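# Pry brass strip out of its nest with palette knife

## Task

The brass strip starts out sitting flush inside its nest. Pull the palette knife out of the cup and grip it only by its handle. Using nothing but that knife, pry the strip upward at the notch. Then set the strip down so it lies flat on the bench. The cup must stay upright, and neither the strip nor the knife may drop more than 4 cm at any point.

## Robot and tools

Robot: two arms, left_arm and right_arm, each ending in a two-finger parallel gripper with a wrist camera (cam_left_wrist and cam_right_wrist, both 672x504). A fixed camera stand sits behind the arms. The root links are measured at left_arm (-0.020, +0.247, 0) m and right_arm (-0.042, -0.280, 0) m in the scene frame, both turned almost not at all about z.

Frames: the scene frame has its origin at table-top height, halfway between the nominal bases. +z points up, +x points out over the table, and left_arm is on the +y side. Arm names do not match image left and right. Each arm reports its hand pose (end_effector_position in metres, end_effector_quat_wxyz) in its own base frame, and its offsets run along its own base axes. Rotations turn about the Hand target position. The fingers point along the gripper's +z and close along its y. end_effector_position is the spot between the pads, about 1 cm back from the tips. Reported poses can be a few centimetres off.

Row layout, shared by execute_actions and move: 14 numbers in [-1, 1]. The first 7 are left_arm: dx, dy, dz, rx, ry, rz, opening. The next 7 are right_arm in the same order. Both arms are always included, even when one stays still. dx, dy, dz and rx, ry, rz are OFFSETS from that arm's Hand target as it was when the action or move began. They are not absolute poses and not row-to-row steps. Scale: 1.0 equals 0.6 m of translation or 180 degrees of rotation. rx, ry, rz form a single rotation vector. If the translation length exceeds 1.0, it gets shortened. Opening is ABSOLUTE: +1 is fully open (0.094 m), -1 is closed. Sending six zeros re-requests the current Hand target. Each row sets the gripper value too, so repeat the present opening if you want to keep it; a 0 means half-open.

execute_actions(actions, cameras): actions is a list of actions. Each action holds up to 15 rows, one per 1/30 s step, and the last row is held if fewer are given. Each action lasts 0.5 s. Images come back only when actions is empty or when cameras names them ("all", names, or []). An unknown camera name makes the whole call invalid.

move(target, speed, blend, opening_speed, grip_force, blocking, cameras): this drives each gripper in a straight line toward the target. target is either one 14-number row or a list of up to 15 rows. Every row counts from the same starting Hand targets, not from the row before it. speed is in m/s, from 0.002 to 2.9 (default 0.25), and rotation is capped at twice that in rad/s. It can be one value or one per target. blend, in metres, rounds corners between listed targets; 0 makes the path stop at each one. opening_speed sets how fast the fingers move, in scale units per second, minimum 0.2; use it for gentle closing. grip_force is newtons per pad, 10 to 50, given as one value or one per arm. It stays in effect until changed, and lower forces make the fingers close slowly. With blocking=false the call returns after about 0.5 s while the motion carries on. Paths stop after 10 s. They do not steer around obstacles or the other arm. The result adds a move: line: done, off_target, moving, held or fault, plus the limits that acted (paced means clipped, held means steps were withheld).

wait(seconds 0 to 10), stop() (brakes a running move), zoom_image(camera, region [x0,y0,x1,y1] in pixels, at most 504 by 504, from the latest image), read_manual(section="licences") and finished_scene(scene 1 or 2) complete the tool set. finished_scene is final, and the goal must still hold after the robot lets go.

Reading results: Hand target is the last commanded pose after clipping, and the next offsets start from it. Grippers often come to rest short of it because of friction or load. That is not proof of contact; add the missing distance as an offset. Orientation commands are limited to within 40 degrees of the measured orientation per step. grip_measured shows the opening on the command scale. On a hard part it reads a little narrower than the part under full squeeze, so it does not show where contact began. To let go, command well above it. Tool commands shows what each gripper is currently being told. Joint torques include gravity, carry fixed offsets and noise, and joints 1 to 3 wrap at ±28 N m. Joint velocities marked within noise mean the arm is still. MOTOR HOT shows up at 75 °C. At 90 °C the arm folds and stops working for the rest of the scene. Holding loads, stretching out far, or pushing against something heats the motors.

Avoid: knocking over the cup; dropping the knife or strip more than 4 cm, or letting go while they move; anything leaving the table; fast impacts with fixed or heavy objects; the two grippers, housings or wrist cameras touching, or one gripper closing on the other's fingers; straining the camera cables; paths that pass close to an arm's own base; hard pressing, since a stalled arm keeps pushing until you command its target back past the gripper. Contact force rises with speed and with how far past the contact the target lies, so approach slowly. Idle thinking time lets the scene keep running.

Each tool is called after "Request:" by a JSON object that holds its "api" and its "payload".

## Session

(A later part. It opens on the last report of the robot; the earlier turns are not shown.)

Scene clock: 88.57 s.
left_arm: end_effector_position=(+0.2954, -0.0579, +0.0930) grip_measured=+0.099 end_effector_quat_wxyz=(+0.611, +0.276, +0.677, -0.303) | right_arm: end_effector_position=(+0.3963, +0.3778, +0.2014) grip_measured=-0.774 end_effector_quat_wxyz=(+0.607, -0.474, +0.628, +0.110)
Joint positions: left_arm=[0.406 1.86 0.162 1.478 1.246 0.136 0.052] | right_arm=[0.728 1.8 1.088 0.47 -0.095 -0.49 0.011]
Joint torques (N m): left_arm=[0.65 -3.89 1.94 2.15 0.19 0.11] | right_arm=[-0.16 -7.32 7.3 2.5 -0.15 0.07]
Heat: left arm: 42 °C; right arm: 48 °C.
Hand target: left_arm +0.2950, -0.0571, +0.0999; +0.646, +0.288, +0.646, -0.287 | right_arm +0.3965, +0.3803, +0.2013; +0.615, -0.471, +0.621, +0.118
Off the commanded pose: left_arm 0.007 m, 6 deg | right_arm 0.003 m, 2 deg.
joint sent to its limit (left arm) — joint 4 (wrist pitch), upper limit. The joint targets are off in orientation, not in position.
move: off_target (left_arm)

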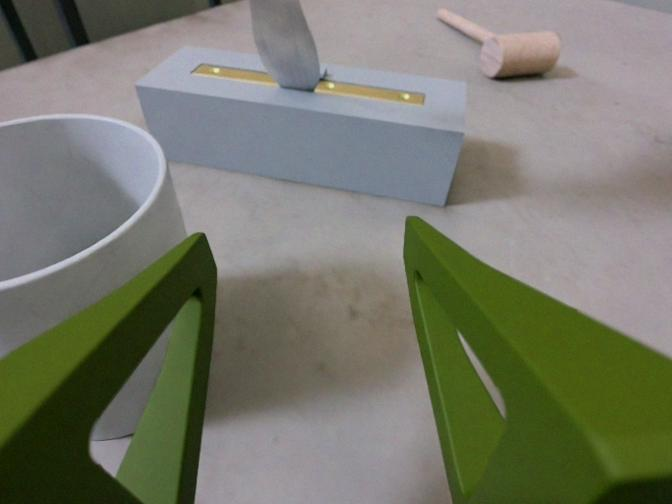

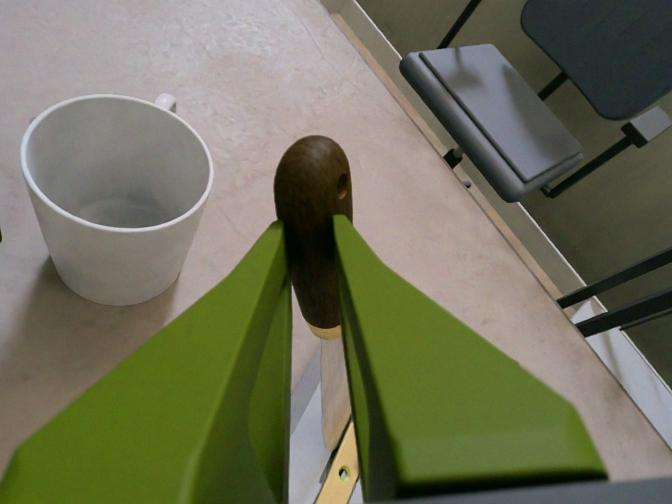

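Request:
{"api": "move", "payload": {"target": [0,0,0,0,0,0,0.1, -0.0083,0.0188,-0.0153,-0.0305,-0.0136,0,-1], "speed": 0.04, "cameras": ["all"]}}

Request:
{"api": "zoom_image", "payload": {"camera": "cam_left_wrist", "region": [240, 50, 360, 130]}}

Request:
{"api": "zoom_image", "payload": {"camera": "cam_right_wrist", "region": [280, 370, 390, 504]}}

Scene clock: 90.90 s.
left_arm: end_effector_position=(+0.2954, -0.0579, +0.0930) grip_measured=+0.099 end_effector_quat_wxyz=(+0.611, +0.276, +0.677, -0.303) | right_arm: end_effector_position=(+0.3895, +0.3873, +0.1923) grip_measured=-0.774 end_effector_quat_wxyz=(+0.605, -0.503, +0.612, +0.079)
Joint positions: left_arm=[0.406 1.86 0.162 1.478 1.246 0.136 0.052] | right_arm=[0.763 1.817 1.088 0.47 -0.053 -0.571 0.011]
Joint torques (N m): left_arm=[0.65 -3.86 1.95 2.16 0.19 0.12] | right_arm=[0.51 -7.3 10.02 2.02 0.09 0.02]
Heat: left arm: 43 °C; right arm: 48 °C.
Hand target: left_arm +0.2950, -0.0571, +0.0999; +0.646, +0.288, +0.646, -0.287 | right_arm +0.3916, +0.3916, +0.1922; +0.605, -0.502, +0.613, +0.078
Off the commanded pose: left_arm 0.007 m, 6 deg | right_arm 0.005 m, 0 deg.
joint sent to its limit (left arm) — joint 4 (wrist pitch), upper limit. The joint targets are off in orientation, not in position.
move: off_target (left_arm)

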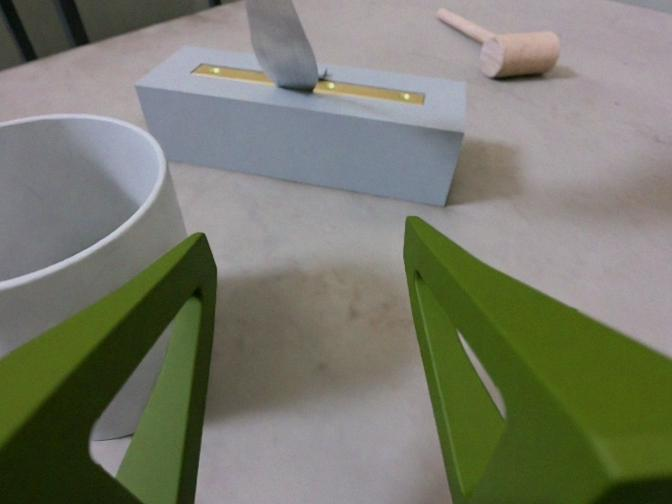

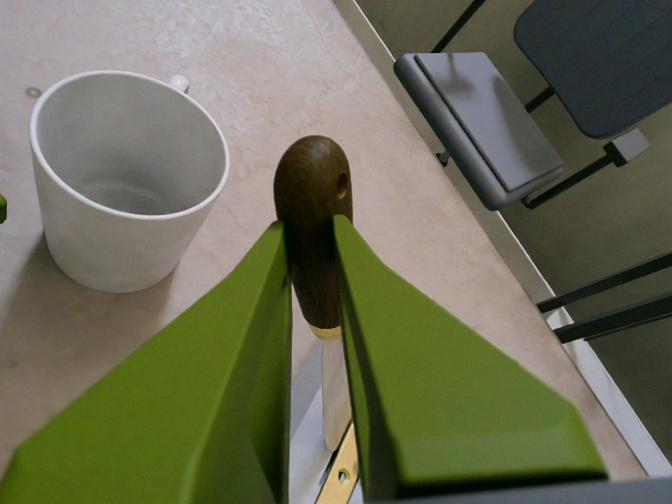

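Scaled by 4.200.

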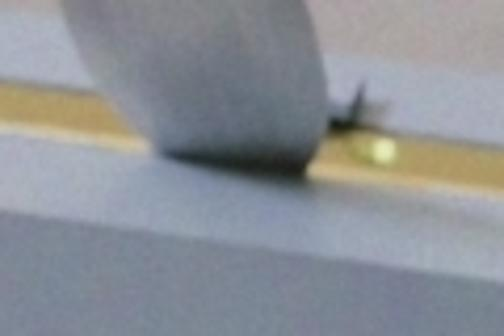

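Scaled by 3.761.

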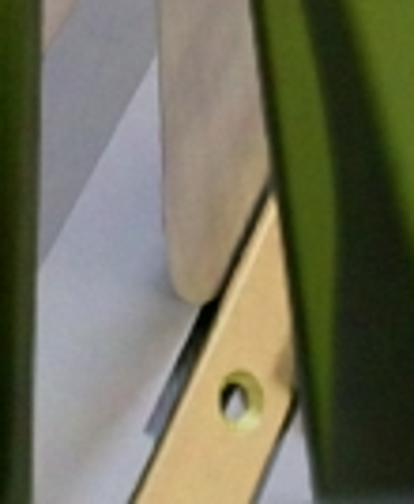

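Request:
{"api": "move", "payload": {"target": [0,0,0,0,0,0,0.1, -0.01,0.0222,-0.0237,-0.0405,-0.0183,0,-1], "speed": 0.04, "cameras": ["all"]}}

Request:
{"api": "zoom_image", "payload": {"camera": "cam_left_wrist", "region": [240, 50, 360, 130]}}

Request:
{"api": "zoom_image", "payload": {"camera": "cam_right_wrist", "region": [280, 370, 390, 504]}}

Scene clock: 94.57 s.
left_arm: end_effector_position=(+0.2954, -0.0579, +0.0930) grip_measured=+0.099 end_effector_quat_wxyz=(+0.611, +0.276, +0.677, -0.303) | right_arm: end_effector_position=(+0.3821, +0.4004, +0.1777) grip_measured=-0.774 end_effector_quat_wxyz=(+0.592, -0.542, +0.596, +0.027)
Joint positions: left_arm=[0.406 1.86 0.162 1.478 1.246 0.136 0.052] | right_arm=[0.817 1.848 1.113 0.432 0.032 -0.682 0.011]
Joint torques (N m): left_arm=[0.65 -3.86 1.96 2.16 0.19 0.12] | right_arm=[0.38 -7.35 11.07 1.87 0.13 0.03]
Heat: left arm: 43 °C; right arm: 48 °C.
Hand target: left_arm +0.2950, -0.0571, +0.0999; +0.646, +0.288, +0.646, -0.287 | right_arm +0.3856, +0.4049, +0.1778; +0.589, -0.542, +0.599, +0.025
Off the commanded pose: left_arm 0.007 m, 6 deg | right_arm 0.006 m, 1 deg.
joint sent to its limit (left arm) — joint 4 (wrist pitch), upper limit. The joint targets are off in orientation, not in position.
move: off_target (left_arm)

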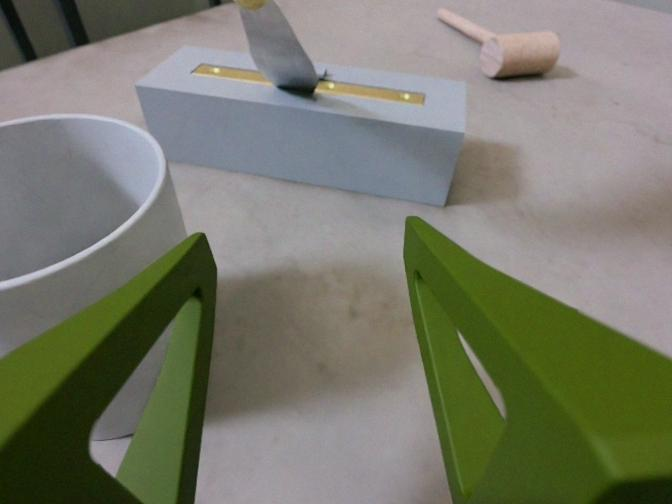

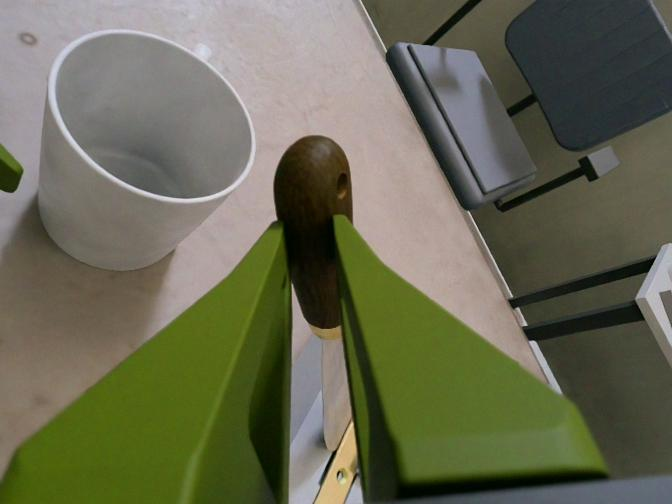

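Scaled by 4.200.

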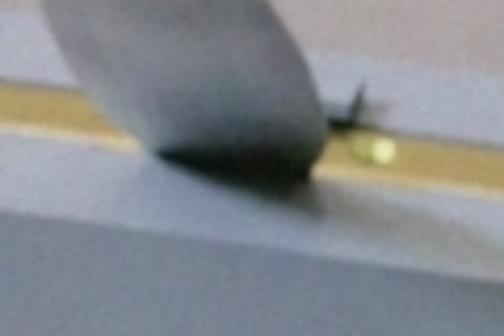

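Scaled by 3.761.

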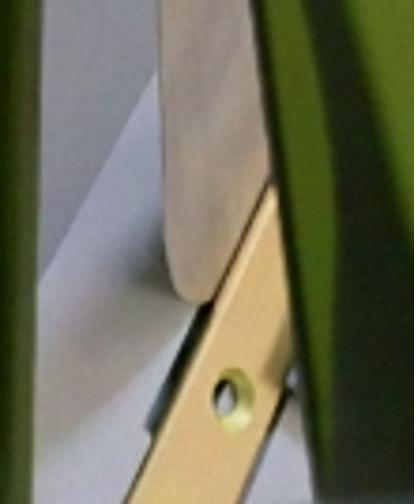

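Request:
{"api": "move", "payload": {"target": [0,0,0,0,0,0,0.1, -0.0092,0.0207,-0.0238,-0.0405,-0.0183,0,-1], "speed": 0.04, "cameras": ["all"]}}

Request:
{"api": "zoom_image", "payload": {"camera": "cam_left_wrist", "region": [240, 50, 360, 130]}}

Request:
{"api": "zoom_image", "payload": {"camera": "cam_right_wrist", "region": [280, 370, 390, 504]}}

Scene clock: 97.17 s.
left_arm: end_effector_position=(+0.2954, -0.0579, +0.0930) grip_measured=+0.099 end_effector_quat_wxyz=(+0.611, +0.276, +0.677, -0.303) | right_arm: end_effector_position=(+0.3759, +0.4141, +0.1646) grip_measured=-0.774 end_effector_quat_wxyz=(+0.574, -0.579, +0.578, -0.023)
Joint positions: left_arm=[0.406 1.86 0.162 1.478 1.246 0.136 0.052] | right_arm=[0.87 1.888 1.154 0.386 0.117 -0.784 0.011]
Joint torques (N m): left_arm=[0.65 -3.88 1.94 2.16 0.18 0.11] | right_arm=[0.24 -7.58 11.04 1.84 0.19 0.03]
Heat: left arm: 43 °C; right arm: 47 °C.
Hand target: left_arm +0.2950, -0.0571, +0.0999; +0.646, +0.288, +0.646, -0.287 | right_arm +0.3800, +0.4173, +0.1636; +0.571, -0.579, +0.582, -0.029
Off the commanded pose: left_arm 0.007 m, 6 deg | right_arm 0.005 m, 1 deg.
joint sent to its limit (left arm) — joint 4 (wrist pitch), upper limit. The joint targets are off in orientation, not in position.
move: off_target (left_arm)

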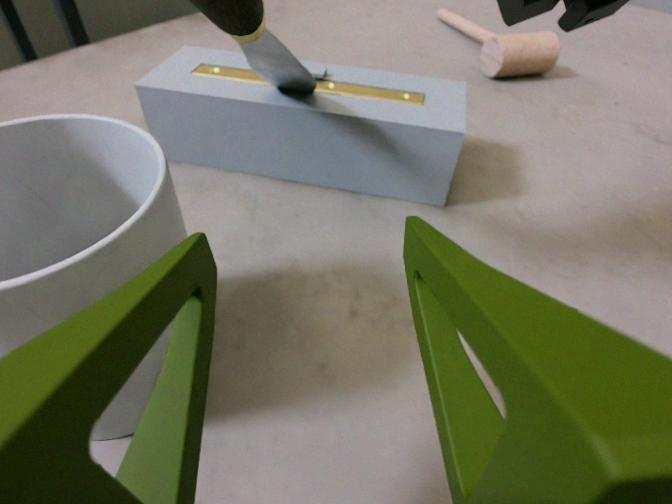

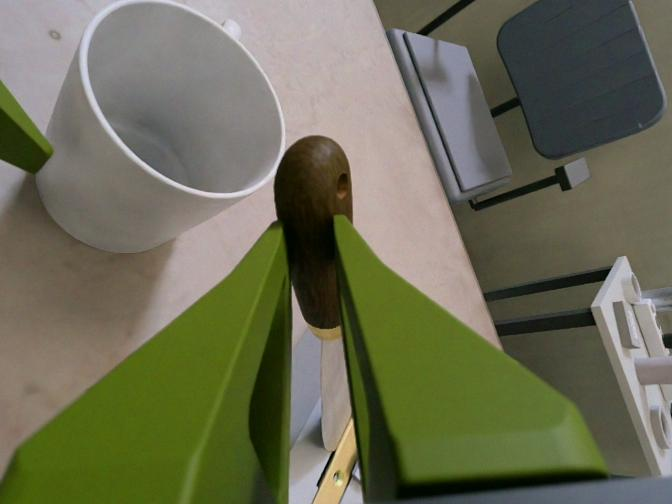

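Scaled by 4.200.

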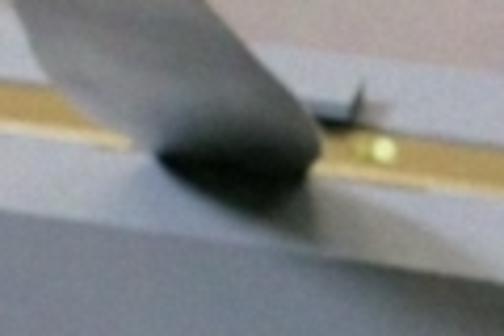

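Scaled by 3.761.

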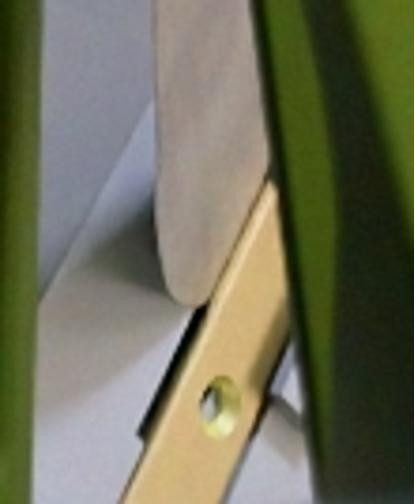

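Request:
{"api": "move", "payload": {"target": [0,0,0,0,0,0,0.1, 0.004,-0.0133,-0.0017,0,0,0,-1], "speed": 0.03, "cameras": ["all"]}}

Request:
{"api": "zoom_image", "payload": {"camera": "cam_left_wrist", "region": [240, 50, 360, 130]}}

Request:
{"api": "zoom_image", "payload": {"camera": "cam_right_wrist", "region": [280, 370, 390, 504]}}

Scene clock: 98.30 s.
left_arm: end_effector_position=(+0.2954, -0.0579, +0.0930) grip_measured=+0.099 end_effector_quat_wxyz=(+0.611, +0.276, +0.677, -0.303) | right_arm: end_effector_position=(+0.3759, +0.4141, +0.1646) grip_measured=-0.774 end_effector_quat_wxyz=(+0.574, -0.580, +0.577, -0.024)
Joint positions: left_arm=[0.406 1.86 0.162 1.478 1.246 0.136 0.052] | right_arm=[0.87 1.888 1.154 0.386 0.117 -0.788 0.011]
Joint torques (N m): left_arm=[0.66 -3.89 1.94 2.16 0.19 0.11] | right_arm=[-1.39 -8.51 8.77 1.92 0.02 -0.02]
Heat: left arm: 43 °C; right arm: 47 °C.
Hand target: left_arm +0.2950, -0.0571, +0.0999; +0.646, +0.288, +0.646, -0.287 | right_arm +0.3824, +0.4094, +0.1626; +0.571, -0.578, +0.582, -0.029
Off the commanded pose: left_arm 0.007 m, 6 deg | right_arm 0.008 m, 1 deg.
joint sent to its limit (left arm) — joint 4 (wrist pitch), upper limit. The joint targets are off in orientation, not in position.
move: off_target (left_arm)

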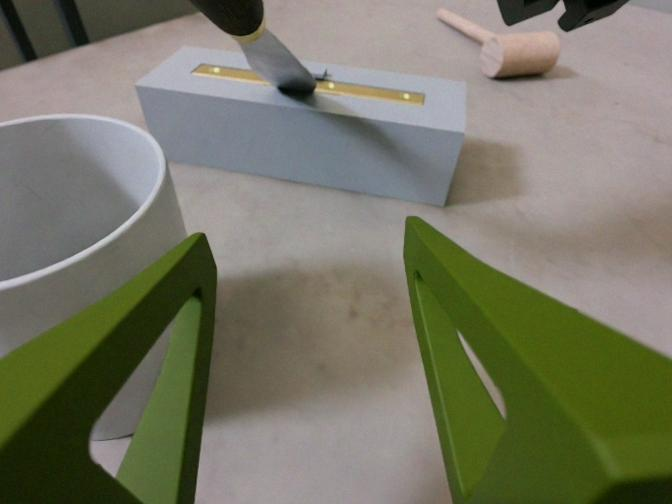

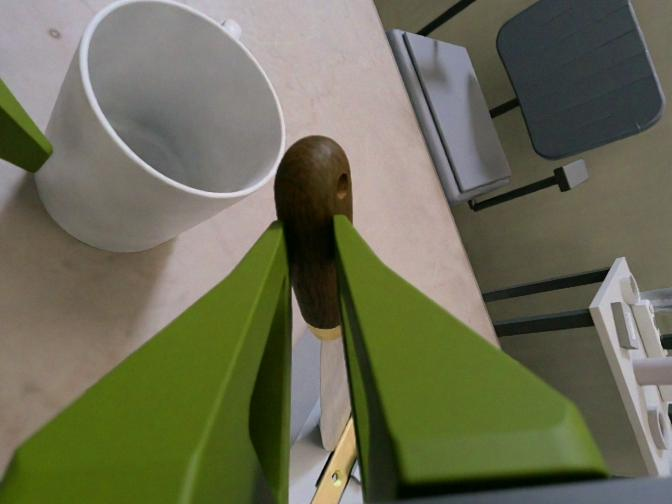

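Scaled by 4.200.

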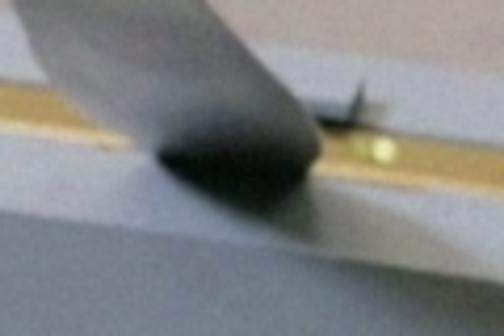

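Scaled by 3.761.

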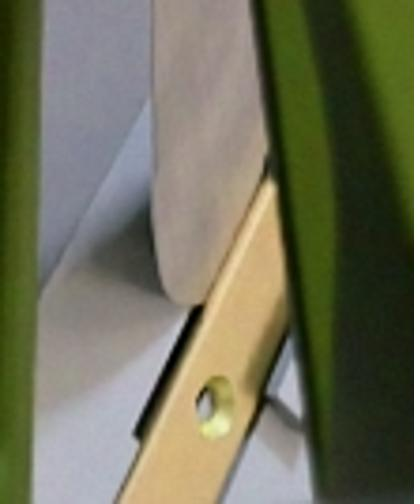

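Request:
{"api": "move", "payload": {"target": [0,0,0,0,0,0,0.1, 0.0027,-0.0083,-0.002,0,0,0,-1], "speed": 0.03, "cameras": ["all"]}}

Request:
{"api": "zoom_image", "payload": {"camera": "cam_left_wrist", "region": [240, 50, 360, 130]}}

Request:
{"api": "zoom_image", "payload": {"camera": "cam_right_wrist", "region": [280, 370, 390, 504]}}

Scene clock: 99.20 s.
left_arm: end_effector_position=(+0.2954, -0.0579, +0.0930) grip_measured=+0.099 end_effector_quat_wxyz=(+0.611, +0.276, +0.677, -0.303) | right_arm: end_effector_position=(+0.3767, +0.4136, +0.1645) grip_measured=-0.774 end_effector_quat_wxyz=(+0.574, -0.582, +0.575, -0.021)
Joint positions: left_arm=[0.406 1.86 0.162 1.478 1.246 0.136 0.052] | right_arm=[0.863 1.888 1.154 0.386 0.102 -0.791 0.011]
Joint torques (N m): left_arm=[0.65 -3.86 1.98 2.15 0.18 0.11] | right_arm=[-1.83 -8.96 7.43 2.01 0.06 -0.01]
Heat: left arm: 43 °C; right arm: 47 °C.
Hand target: left_arm +0.2950, -0.0571, +0.0999; +0.646, +0.288, +0.646, -0.287 | right_arm +0.3841, +0.4044, +0.1614; +0.571, -0.578, +0.582, -0.029
Off the commanded pose: left_arm 0.007 m, 6 deg | right_arm 0.012 m, 1 deg.
joint sent to its limit (left arm) — joint 4 (wrist pitch), upper limit. The joint targets are off in orientation, not in position.
move: off_target (left_arm, right_arm)

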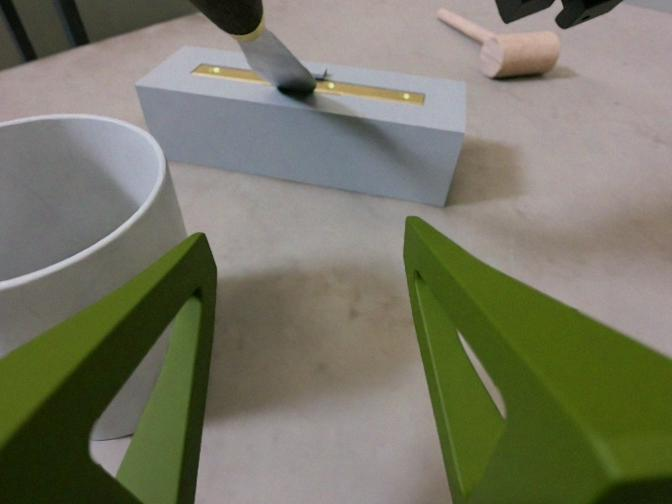

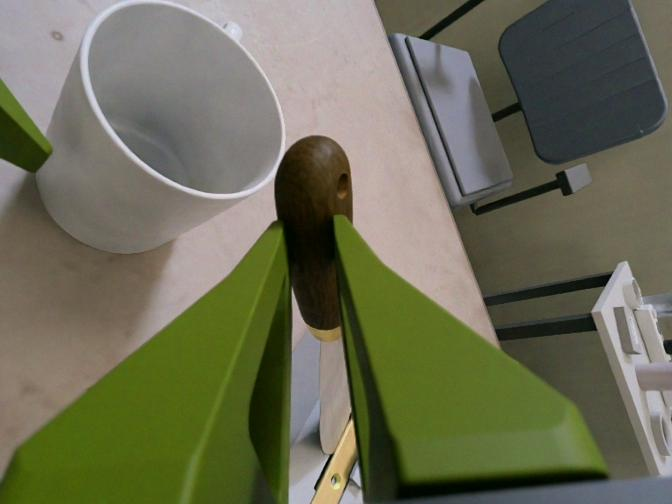

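Scaled by 4.200.

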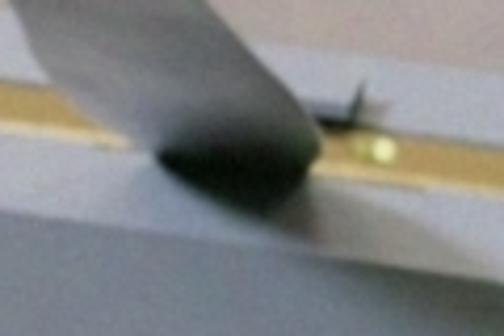

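Scaled by 3.761.

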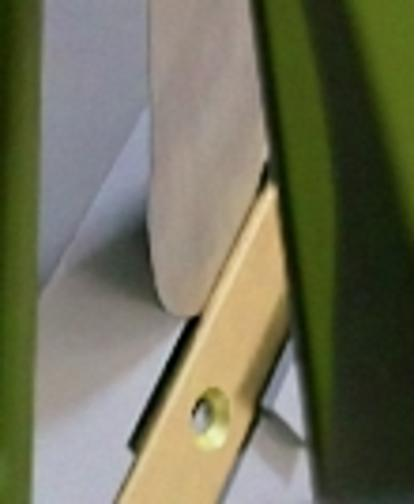

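Request:
{"api": "zoom_image", "payload": {"camera": "cam_left_wrist", "region": [265, 65, 345, 115]}}

Request:
{"api": "zoom_image", "payload": {"camera": "cam_left_wrist", "region": [180, 50, 440, 120]}}

Scaled by 6.300.

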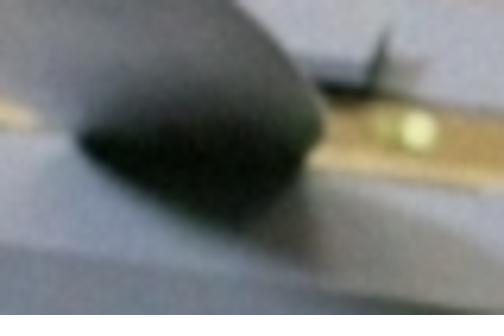

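Scaled by 1.938.

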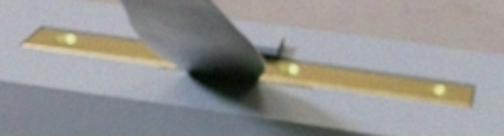

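Request:
{"api": "move", "payload": {"target": [0,0,0,0,0,0,-0.6, -0.0142,0.0342,-0.0188,-0.0354,-0.016,0,-1], "speed": 0.04, "cameras": ["all"]}}

Request:
{"api": "zoom_image", "payload": {"camera": "cam_left_wrist", "region": [240, 50, 360, 130]}}

Request:
{"api": "zoom_image", "payload": {"camera": "cam_right_wrist", "region": [280, 370, 390, 504]}}

Scene clock: 103.80 s.
left_arm: end_effector_position=(+0.2954, -0.0579, +0.0930) grip_measured=-0.599 end_effector_quat_wxyz=(+0.611, +0.276, +0.677, -0.303) | right_arm: end_effector_position=(+0.3698, +0.4238, +0.1512) grip_measured=-0.774 end_effector_quat_wxyz=(-0.557, +0.611, -0.559, +0.066)
Joint positions: left_arm=[0.406 1.86 0.162 1.478 1.246 0.137 0.019] | right_arm=[0.91 1.924 1.18 0.357 0.184 -0.872 0.011]
Joint torques (N m): left_arm=[0.66 -3.88 1.92 2.16 0.18 0.11] | right_arm=[0.01 -7.88 10.89 1.81 0.3 0]
Heat: left arm: 43 °C; right arm: 47 °C.
Hand target: left_arm +0.2950, -0.0570, +0.0999; +0.646, +0.288, +0.646, -0.287 | right_arm +0.3756, +0.4249, +0.1502; -0.552, +0.608, -0.565, +0.076
Off the commanded pose: left_arm 0.007 m, 6 deg | right_arm 0.006 m, 2 deg.
joint sent to its limit (left arm) — joint 4 (wrist pitch), upper limit. The joint targets are off in orientation, not in position.
move: off_target (left_arm)

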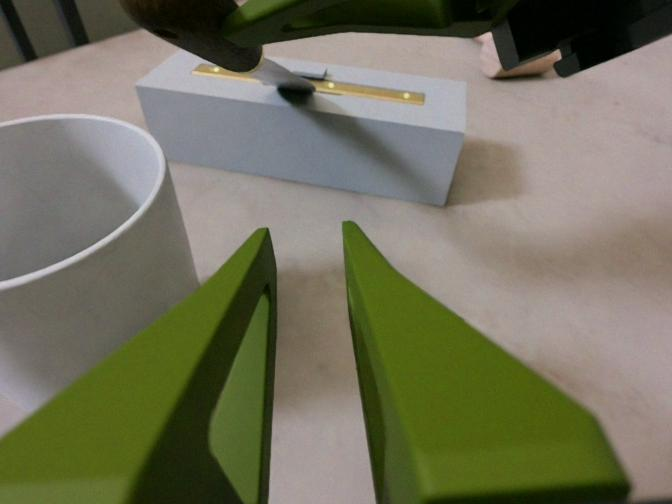

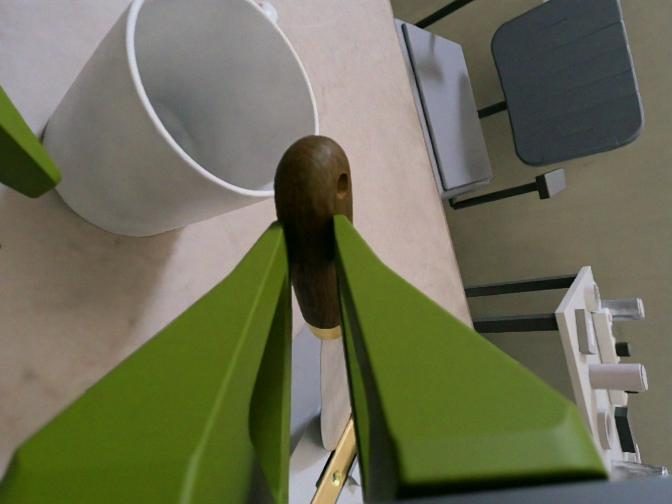

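Scaled by 4.200.

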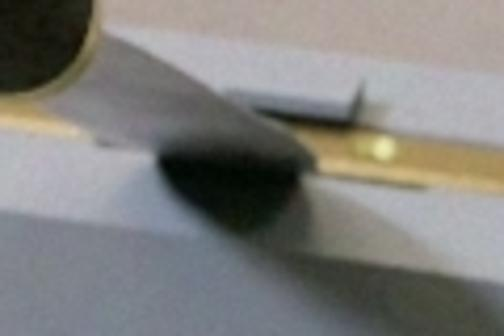

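Scaled by 3.761.

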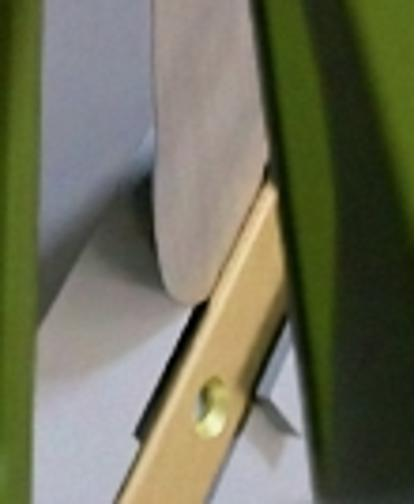

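Request:
{"api": "zoom_image", "payload": {"camera": "cam_left_wrist", "region": [180, 50, 440, 120]}}

Request:
{"api": "zoom_image", "payload": {"camera": "cam_left_wrist", "region": [290, 65, 370, 115]}}

Scaled by 1.938.

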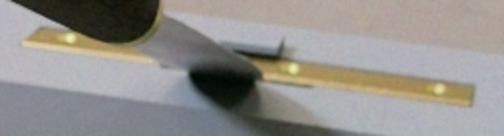

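Scaled by 6.300.

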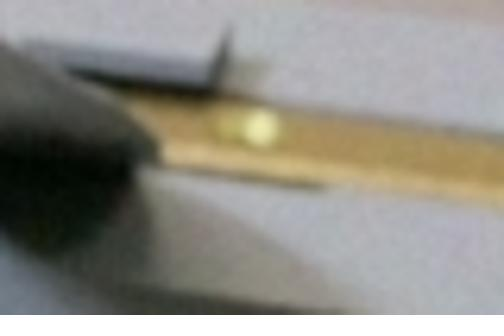

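Request:
{"api": "move", "payload": {"target": [0,0,0,0,0,0,-0.6, 0,0,0.0133,0,0,0,-1], "speed": 0.03, "cameras": ["cam_left_wrist"]}}

Request:
{"api": "zoom_image", "payload": {"camera": "cam_left_wrist", "region": [200, 50, 440, 130]}}

Scene clock: 105.07 s.
left_arm: end_effector_position=(+0.2954, -0.0579, +0.0930) grip_measured=-0.599 end_effector_quat_wxyz=(+0.611, +0.276, +0.677, -0.303) | right_arm: end_effector_position=(+0.3702, +0.4242, +0.1514) grip_measured=-0.774 end_effector_quat_wxyz=(-0.551, +0.614, -0.561, +0.067)
Joint positions: left_arm=[0.406 1.86 0.162 1.478 1.246 0.137 0.019] | right_arm=[0.91 1.924 1.196 0.327 0.185 -0.872 0.011]
Joint torques (N m): left_arm=[0.66 -3.86 1.94 2.16 0.18 0.11] | right_arm=[0.01 -8.9 11.08 1.79 0.31 0.01]
Heat: left arm: 43 °C; right arm: 47 °C.
Hand target: left_arm +0.2950, -0.0570, +0.0999; +0.646, +0.288, +0.646, -0.287 | right_arm +0.3756, +0.4249, +0.1581; -0.552, +0.608, -0.565, +0.076
Off the commanded pose: left_arm 0.007 m, 6 deg | right_arm 0.009 m, 1 deg.
joint sent to its limit (left arm) — joint 4 (wrist pitch), upper limit. The joint targets are off in orientation, not in position.
move: off_target (left_arm)
Images, in order (width x height): cam_left_wrist 672x504.

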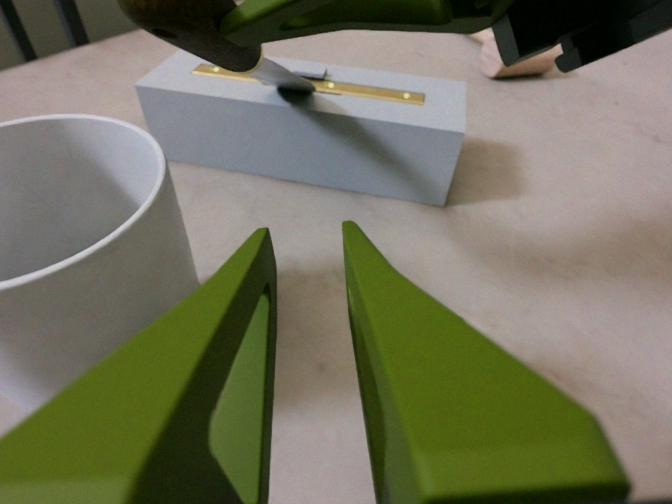

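Scaled by 2.100.

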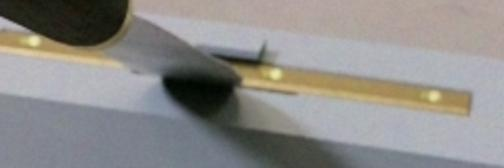

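Request:
{"api": "move", "payload": {"target": [0,0,0,0,0,0,-0.6, 0,0,0.0117,0,0,0,-1], "speed": 0.03, "cameras": ["cam_left_wrist"]}}

Request:
{"api": "zoom_image", "payload": {"camera": "cam_left_wrist", "region": [200, 50, 440, 130]}}

Scene clock: 105.97 s.
left_arm: end_effector_position=(+0.2954, -0.0579, +0.0930) grip_measured=-0.599 end_effector_quat_wxyz=(+0.611, +0.276, +0.677, -0.303) | right_arm: end_effector_position=(+0.3704, +0.4244, +0.1516) grip_measured=-0.774 end_effector_quat_wxyz=(-0.546, +0.617, -0.563, +0.067)
Joint positions: left_arm=[0.406 1.86 0.162 1.478 1.246 0.137 0.019] | right_arm=[0.91 1.924 1.21 0.3 0.185 -0.872 0.011]
Joint torques (N m): left_arm=[0.66 -3.86 1.95 2.15 0.18 0.11] | right_arm=[0.01 -9.72 11.11 1.77 0.3 0.01]
Heat: left arm: 43 °C; right arm: 47 °C.
Hand target: left_arm +0.2950, -0.0570, +0.0999; +0.646, +0.288, +0.646, -0.287 | right_arm +0.3756, +0.4249, +0.1652; -0.552, +0.608, -0.565, +0.076
Off the commanded pose: left_arm 0.007 m, 6 deg | right_arm 0.015 m, 2 deg.
joint sent to its limit (left arm) — joint 4 (wrist pitch), upper limit. The joint targets are off in orientation, not in position.
move: off_target (left_arm, right_arm)
Images, in order (width x height): cam_left_wrist 672x504.

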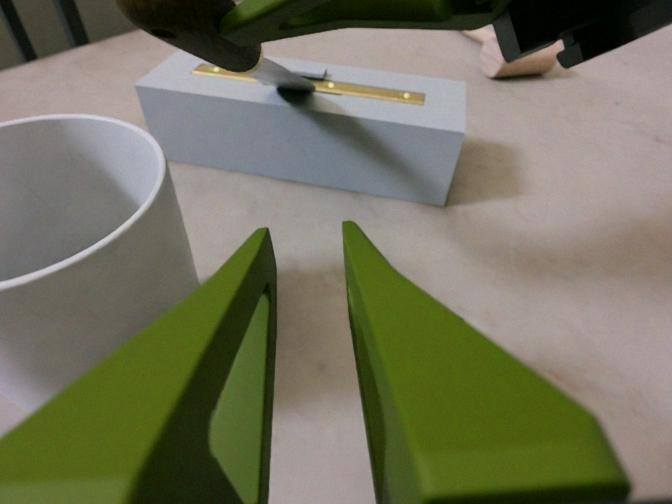

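Scaled by 2.100.

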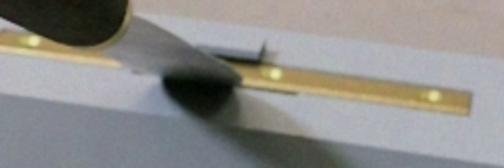

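Request:
{"api": "move", "payload": {"target": [0,0,0,0,0,0,-0.6, 0,0,0.0133,0,0,0,-1], "speed": 0.03, "cameras": ["cam_left_wrist"]}}

Request:
{"api": "zoom_image", "payload": {"camera": "cam_left_wrist", "region": [200, 50, 440, 130]}}

Scene clock: 106.90 s.
left_arm: end_effector_position=(+0.2954, -0.0579, +0.0930) grip_measured=-0.599 end_effector_quat_wxyz=(+0.611, +0.276, +0.677, -0.303) | right_arm: end_effector_position=(+0.3706, +0.4247, +0.1518) grip_measured=-0.774 end_effector_quat_wxyz=(-0.540, +0.620, -0.565, +0.067)
Joint positions: left_arm=[0.406 1.86 0.162 1.478 1.246 0.137 0.019] | right_arm=[0.91 1.924 1.226 0.269 0.185 -0.872 0.011]
Joint torques (N m): left_arm=[0.65 -3.86 1.95 2.16 0.18 0.11] | right_arm=[0.01 -10.63 11.23 1.76 0.3 0.01]
Heat: left arm: 43 °C; right arm: 47 °C.
Hand target: left_arm +0.2950, -0.0570, +0.0999; +0.646, +0.288, +0.646, -0.287 | right_arm +0.3756, +0.4249, +0.1731; -0.552, +0.608, -0.565, +0.076
Off the commanded pose: left_arm 0.007 m, 6 deg | right_arm 0.022 m, 2 deg.
joint sent to its limit (left arm) — joint 4 (wrist pitch), upper limit. The joint targets are off in orientation, not in position.
move: off_target (left_arm, right_arm)
Images, in order (width x height): cam_left_wrist 672x504.

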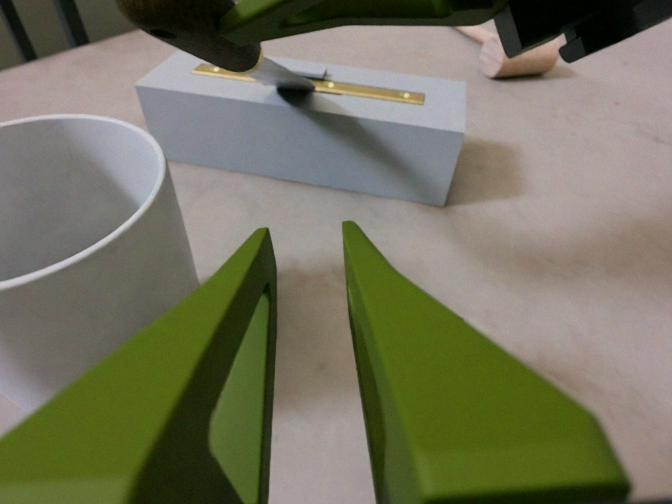

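Scaled by 2.100.

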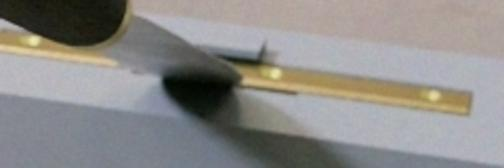

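Request:
{"api": "move", "payload": {"target": [0,0,0,0,0,0,-0.6, 0,0,0.0133,0,0,0,-1], "speed": 0.03, "cameras": ["cam_left_wrist"]}}

Request:
{"api": "zoom_image", "payload": {"camera": "cam_left_wrist", "region": [200, 50, 440, 130]}}

Scene clock: 107.83 s.
left_arm: end_effector_position=(+0.2954, -0.0579, +0.0930) grip_measured=-0.599 end_effector_quat_wxyz=(+0.611, +0.276, +0.677, -0.303) | right_arm: end_effector_position=(+0.3708, +0.4249, +0.1523) grip_measured=-0.774 end_effector_quat_wxyz=(-0.533, +0.624, -0.567, +0.068)
Joint positions: left_arm=[0.406 1.86 0.162 1.478 1.246 0.137 0.019] | right_arm=[0.91 1.924 1.243 0.238 0.185 -0.872 0.011]
Joint torques (N m): left_arm=[0.66 -3.86 1.95 2.15 0.19 0.11] | right_arm=[0.02 -11.55 11.38 1.82 0.3 0.02]
Heat: left arm: 43 °C; right arm: 47 °C.
Hand target: left_arm +0.2950, -0.0570, +0.0999; +0.646, +0.288, +0.646, -0.287 | right_arm +0.3756, +0.4249, +0.1812; -0.552, +0.608, -0.565, +0.076
Off the commanded pose: left_arm 0.007 m, 6 deg | right_arm 0.029 m, 3 deg.
joint sent to its limit (left arm) — joint 4 (wrist pitch), upper limit. The joint targets are off in orientation, not in position.
move: off_target (left_arm, right_arm)
Images, in order (width x height): cam_left_wrist 672x504.

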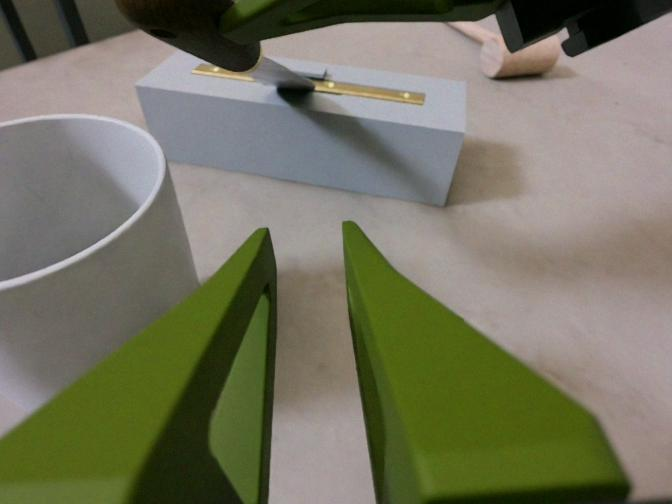

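Scaled by 2.100.

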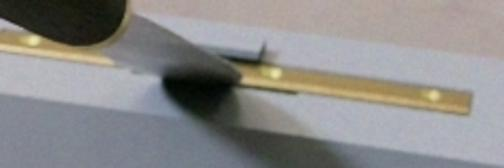

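Request:
{"api": "move", "payload": {"target": [0,0,0,0,0,0,-0.6, 0,0,0.0167,0,0,0,-1], "speed": 0.03, "cameras": ["cam_left_wrist"]}}

Request:
{"api": "zoom_image", "payload": {"camera": "cam_left_wrist", "region": [200, 50, 440, 130]}}

Scene clock: 108.83 s.
left_arm: end_effector_position=(+0.2954, -0.0579, +0.0930) grip_measured=-0.599 end_effector_quat_wxyz=(+0.611, +0.276, +0.677, -0.303) | right_arm: end_effector_position=(+0.3709, +0.4250, +0.1529) grip_measured=-0.774 end_effector_quat_wxyz=(-0.525, +0.628, -0.570, +0.069)
Joint positions: left_arm=[0.406 1.86 0.162 1.478 1.246 0.137 0.019] | right_arm=[0.91 1.924 1.264 0.197 0.185 -0.872 0.011]
Joint torques (N m): left_arm=[0.66 -3.88 1.95 2.16 0.19 0.12] | right_arm=[0.02 -12.6 11.6 1.82 0.31 0.02]
Heat: left arm: 44 °C; right arm: 47 °C.
Hand target: left_arm +0.2950, -0.0570, +0.0999; +0.646, +0.288, +0.646, -0.287 | right_arm +0.3756, +0.4249, +0.1911; -0.552, +0.608, -0.565, +0.076
Off the commanded pose: left_arm 0.007 m, 6 deg | right_arm 0.039 m, 4 deg.
joint sent to its limit (left arm) — joint 4 (wrist pitch), upper limit. The joint targets are off in orientation, not in position.
move: off_target (left_arm, right_arm)
Images, in order (width x height): cam_left_wrist 672x504.

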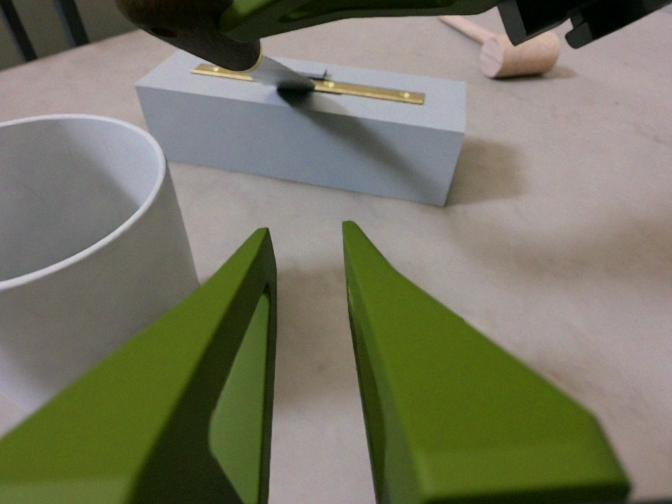

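Scaled by 2.100.

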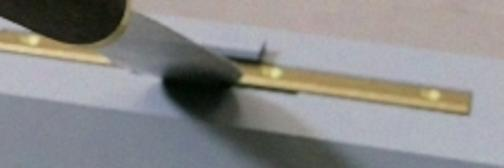

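Request:
{"api": "zoom_image", "payload": {"camera": "cam_left_wrist", "region": [370, 70, 450, 120]}}

Request:
{"api": "zoom_image", "payload": {"camera": "cam_left_wrist", "region": [180, 50, 260, 100]}}

Request:
{"api": "zoom_image", "payload": {"camera": "cam_left_wrist", "region": [290, 65, 370, 115]}}

Scaled by 6.300.

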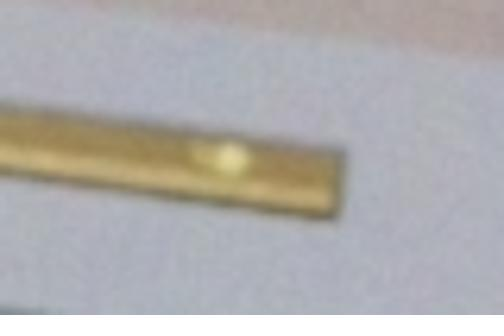

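Scaled by 6.300.

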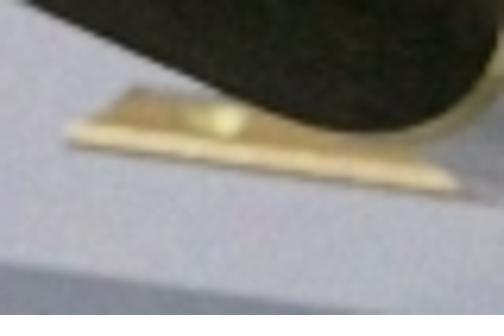

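Scaled by 6.300.

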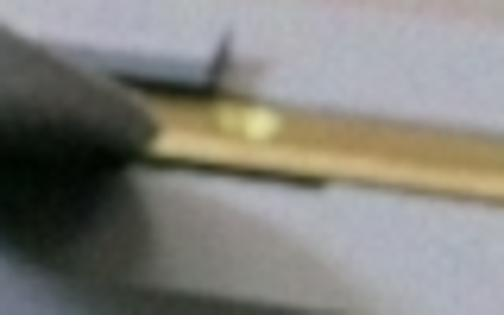

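Request:
{"api": "move", "payload": {"target": [0,0,0,0,0,0,-0.6, 0,0,0.0167,0,0,0,-1], "speed": 0.03, "cameras": ["cam_left_wrist"]}}

Request:
{"api": "zoom_image", "payload": {"camera": "cam_left_wrist", "region": [270, 50, 430, 130]}}

Scene clock: 111.60 s.
left_arm: end_effector_position=(+0.2954, -0.0579, +0.0930) grip_measured=-0.599 end_effector_quat_wxyz=(+0.611, +0.276, +0.677, -0.303) | right_arm: end_effector_position=(+0.3701, +0.4240, +0.1551) grip_measured=-0.774 end_effector_quat_wxyz=(-0.516, +0.633, -0.573, +0.069)
Joint positions: left_arm=[0.406 1.86 0.162 1.478 1.246 0.137 0.019] | right_arm=[0.91 1.917 1.284 0.149 0.185 -0.872 0.011]
Joint torques (N m): left_arm=[0.66 -3.88 1.95 2.15 0.19 0.11] | right_arm=[-0.01 -13.14 11.95 1.97 0.31 0.02]
Heat: left arm: 44 °C; right arm: 46 °C.
Hand target: left_arm +0.2950, -0.0570, +0.0999; +0.646, +0.288, +0.646, -0.287 | right_arm +0.3756, +0.4249, +0.2011; -0.552, +0.608, -0.565, +0.076
Off the commanded pose: left_arm 0.007 m, 6 deg | right_arm 0.046 m, 5 deg.
joint sent to its limit (left arm) — joint 4 (wrist pitch), upper limit. The joint targets are off in orientation, not in position.
move: off_target (left_arm, right_arm)
Images, in order (width x height): cam_left_wrist 672x504.

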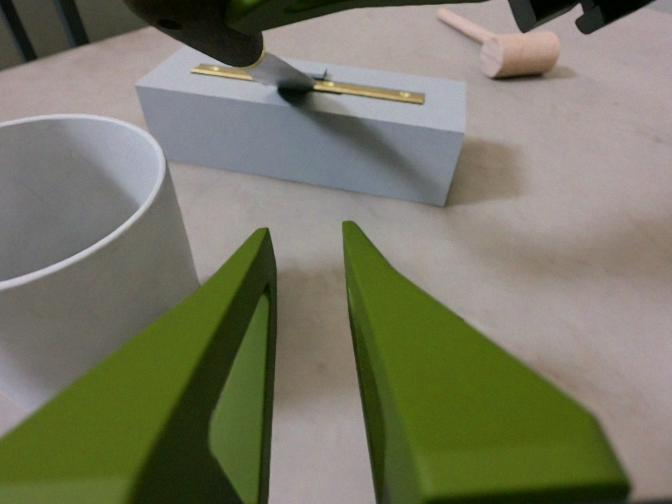

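Scaled by 3.150.

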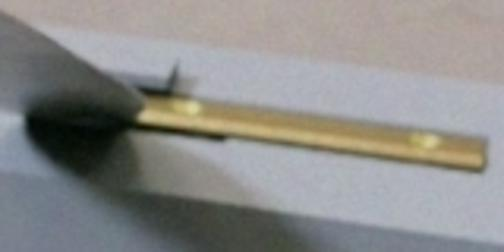

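Request:
{"api": "move", "payload": {"target": [0,0,0,0,0,0,-0.6, 0,0,0.0083,0,0,0,-1], "speed": 0.03, "cameras": ["all"]}}

Request:
{"api": "zoom_image", "payload": {"camera": "cam_left_wrist", "region": [270, 50, 430, 130]}}

Request:
{"api": "zoom_image", "payload": {"camera": "cam_right_wrist", "region": [280, 370, 390, 504]}}

Scene clock: 112.67 s.
left_arm: end_effector_position=(+0.2954, -0.0579, +0.0930) grip_measured=-0.599 end_effector_quat_wxyz=(+0.611, +0.276, +0.677, -0.303) | right_arm: end_effector_position=(+0.3694, +0.4232, +0.1568) grip_measured=-0.774 end_effector_quat_wxyz=(-0.512, +0.635, -0.574, +0.070)
Joint positions: left_arm=[0.406 1.86 0.162 1.478 1.246 0.137 0.019] | right_arm=[0.91 1.912 1.294 0.124 0.185 -0.872 0.011]
Joint torques (N m): left_arm=[0.66 -3.89 1.95 2.16 0.19 0.11] | right_arm=[0.02 -13.27 12.25 1.96 0.32 0.03]
Heat: left arm: 44 °C; right arm: 46 °C.
Hand target: left_arm +0.2950, -0.0570, +0.0999; +0.646, +0.288, +0.646, -0.287 | right_arm +0.3756, +0.4249, +0.2062; -0.552, +0.608, -0.565, +0.076
Off the commanded pose: left_arm 0.007 m, 6 deg | right_arm 0.050 m, 6 deg.
joint sent to its limit (left arm) — joint 4 (wrist pitch), upper limit. The joint targets are off in orientation, not in position.
move: off_target (left_arm, right_arm)

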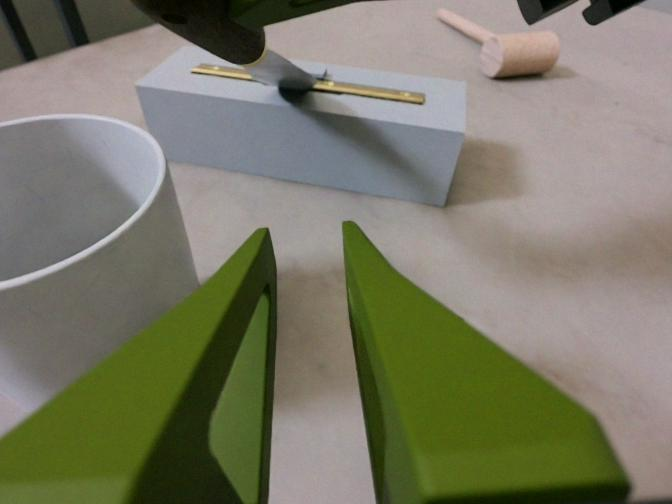

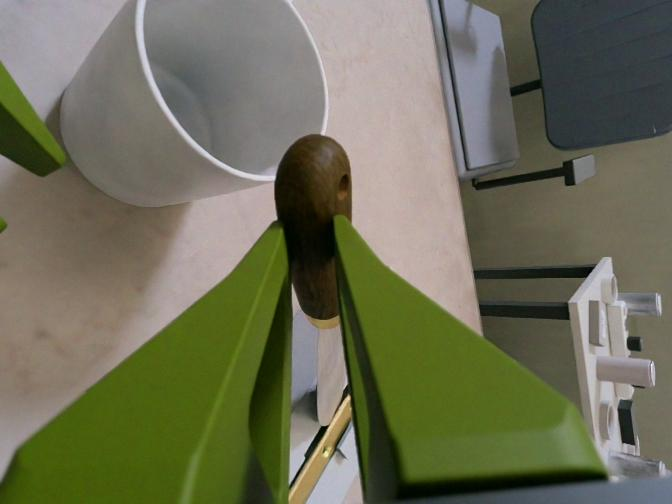

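Scaled by 3.150.

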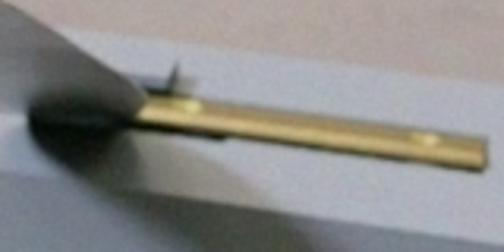

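Scaled by 3.761.

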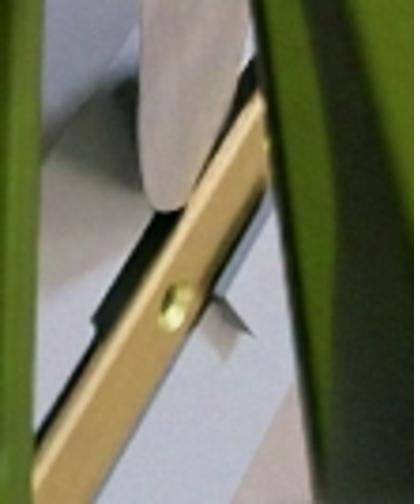

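Request:
{"api": "zoom_image", "payload": {"camera": "cam_left_wrist", "region": [370, 70, 450, 120]}}

Request:
{"api": "zoom_image", "payload": {"camera": "cam_left_wrist", "region": [180, 45, 260, 95]}}

Scaled by 6.300.

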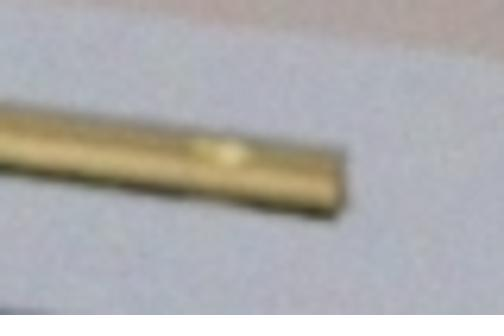

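Scaled by 6.300.

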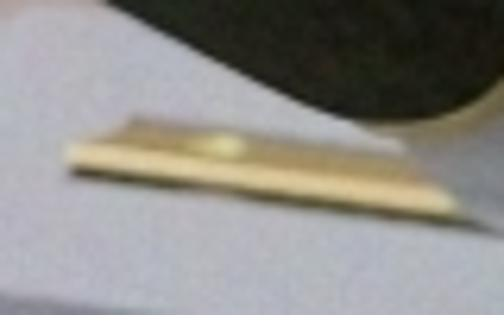

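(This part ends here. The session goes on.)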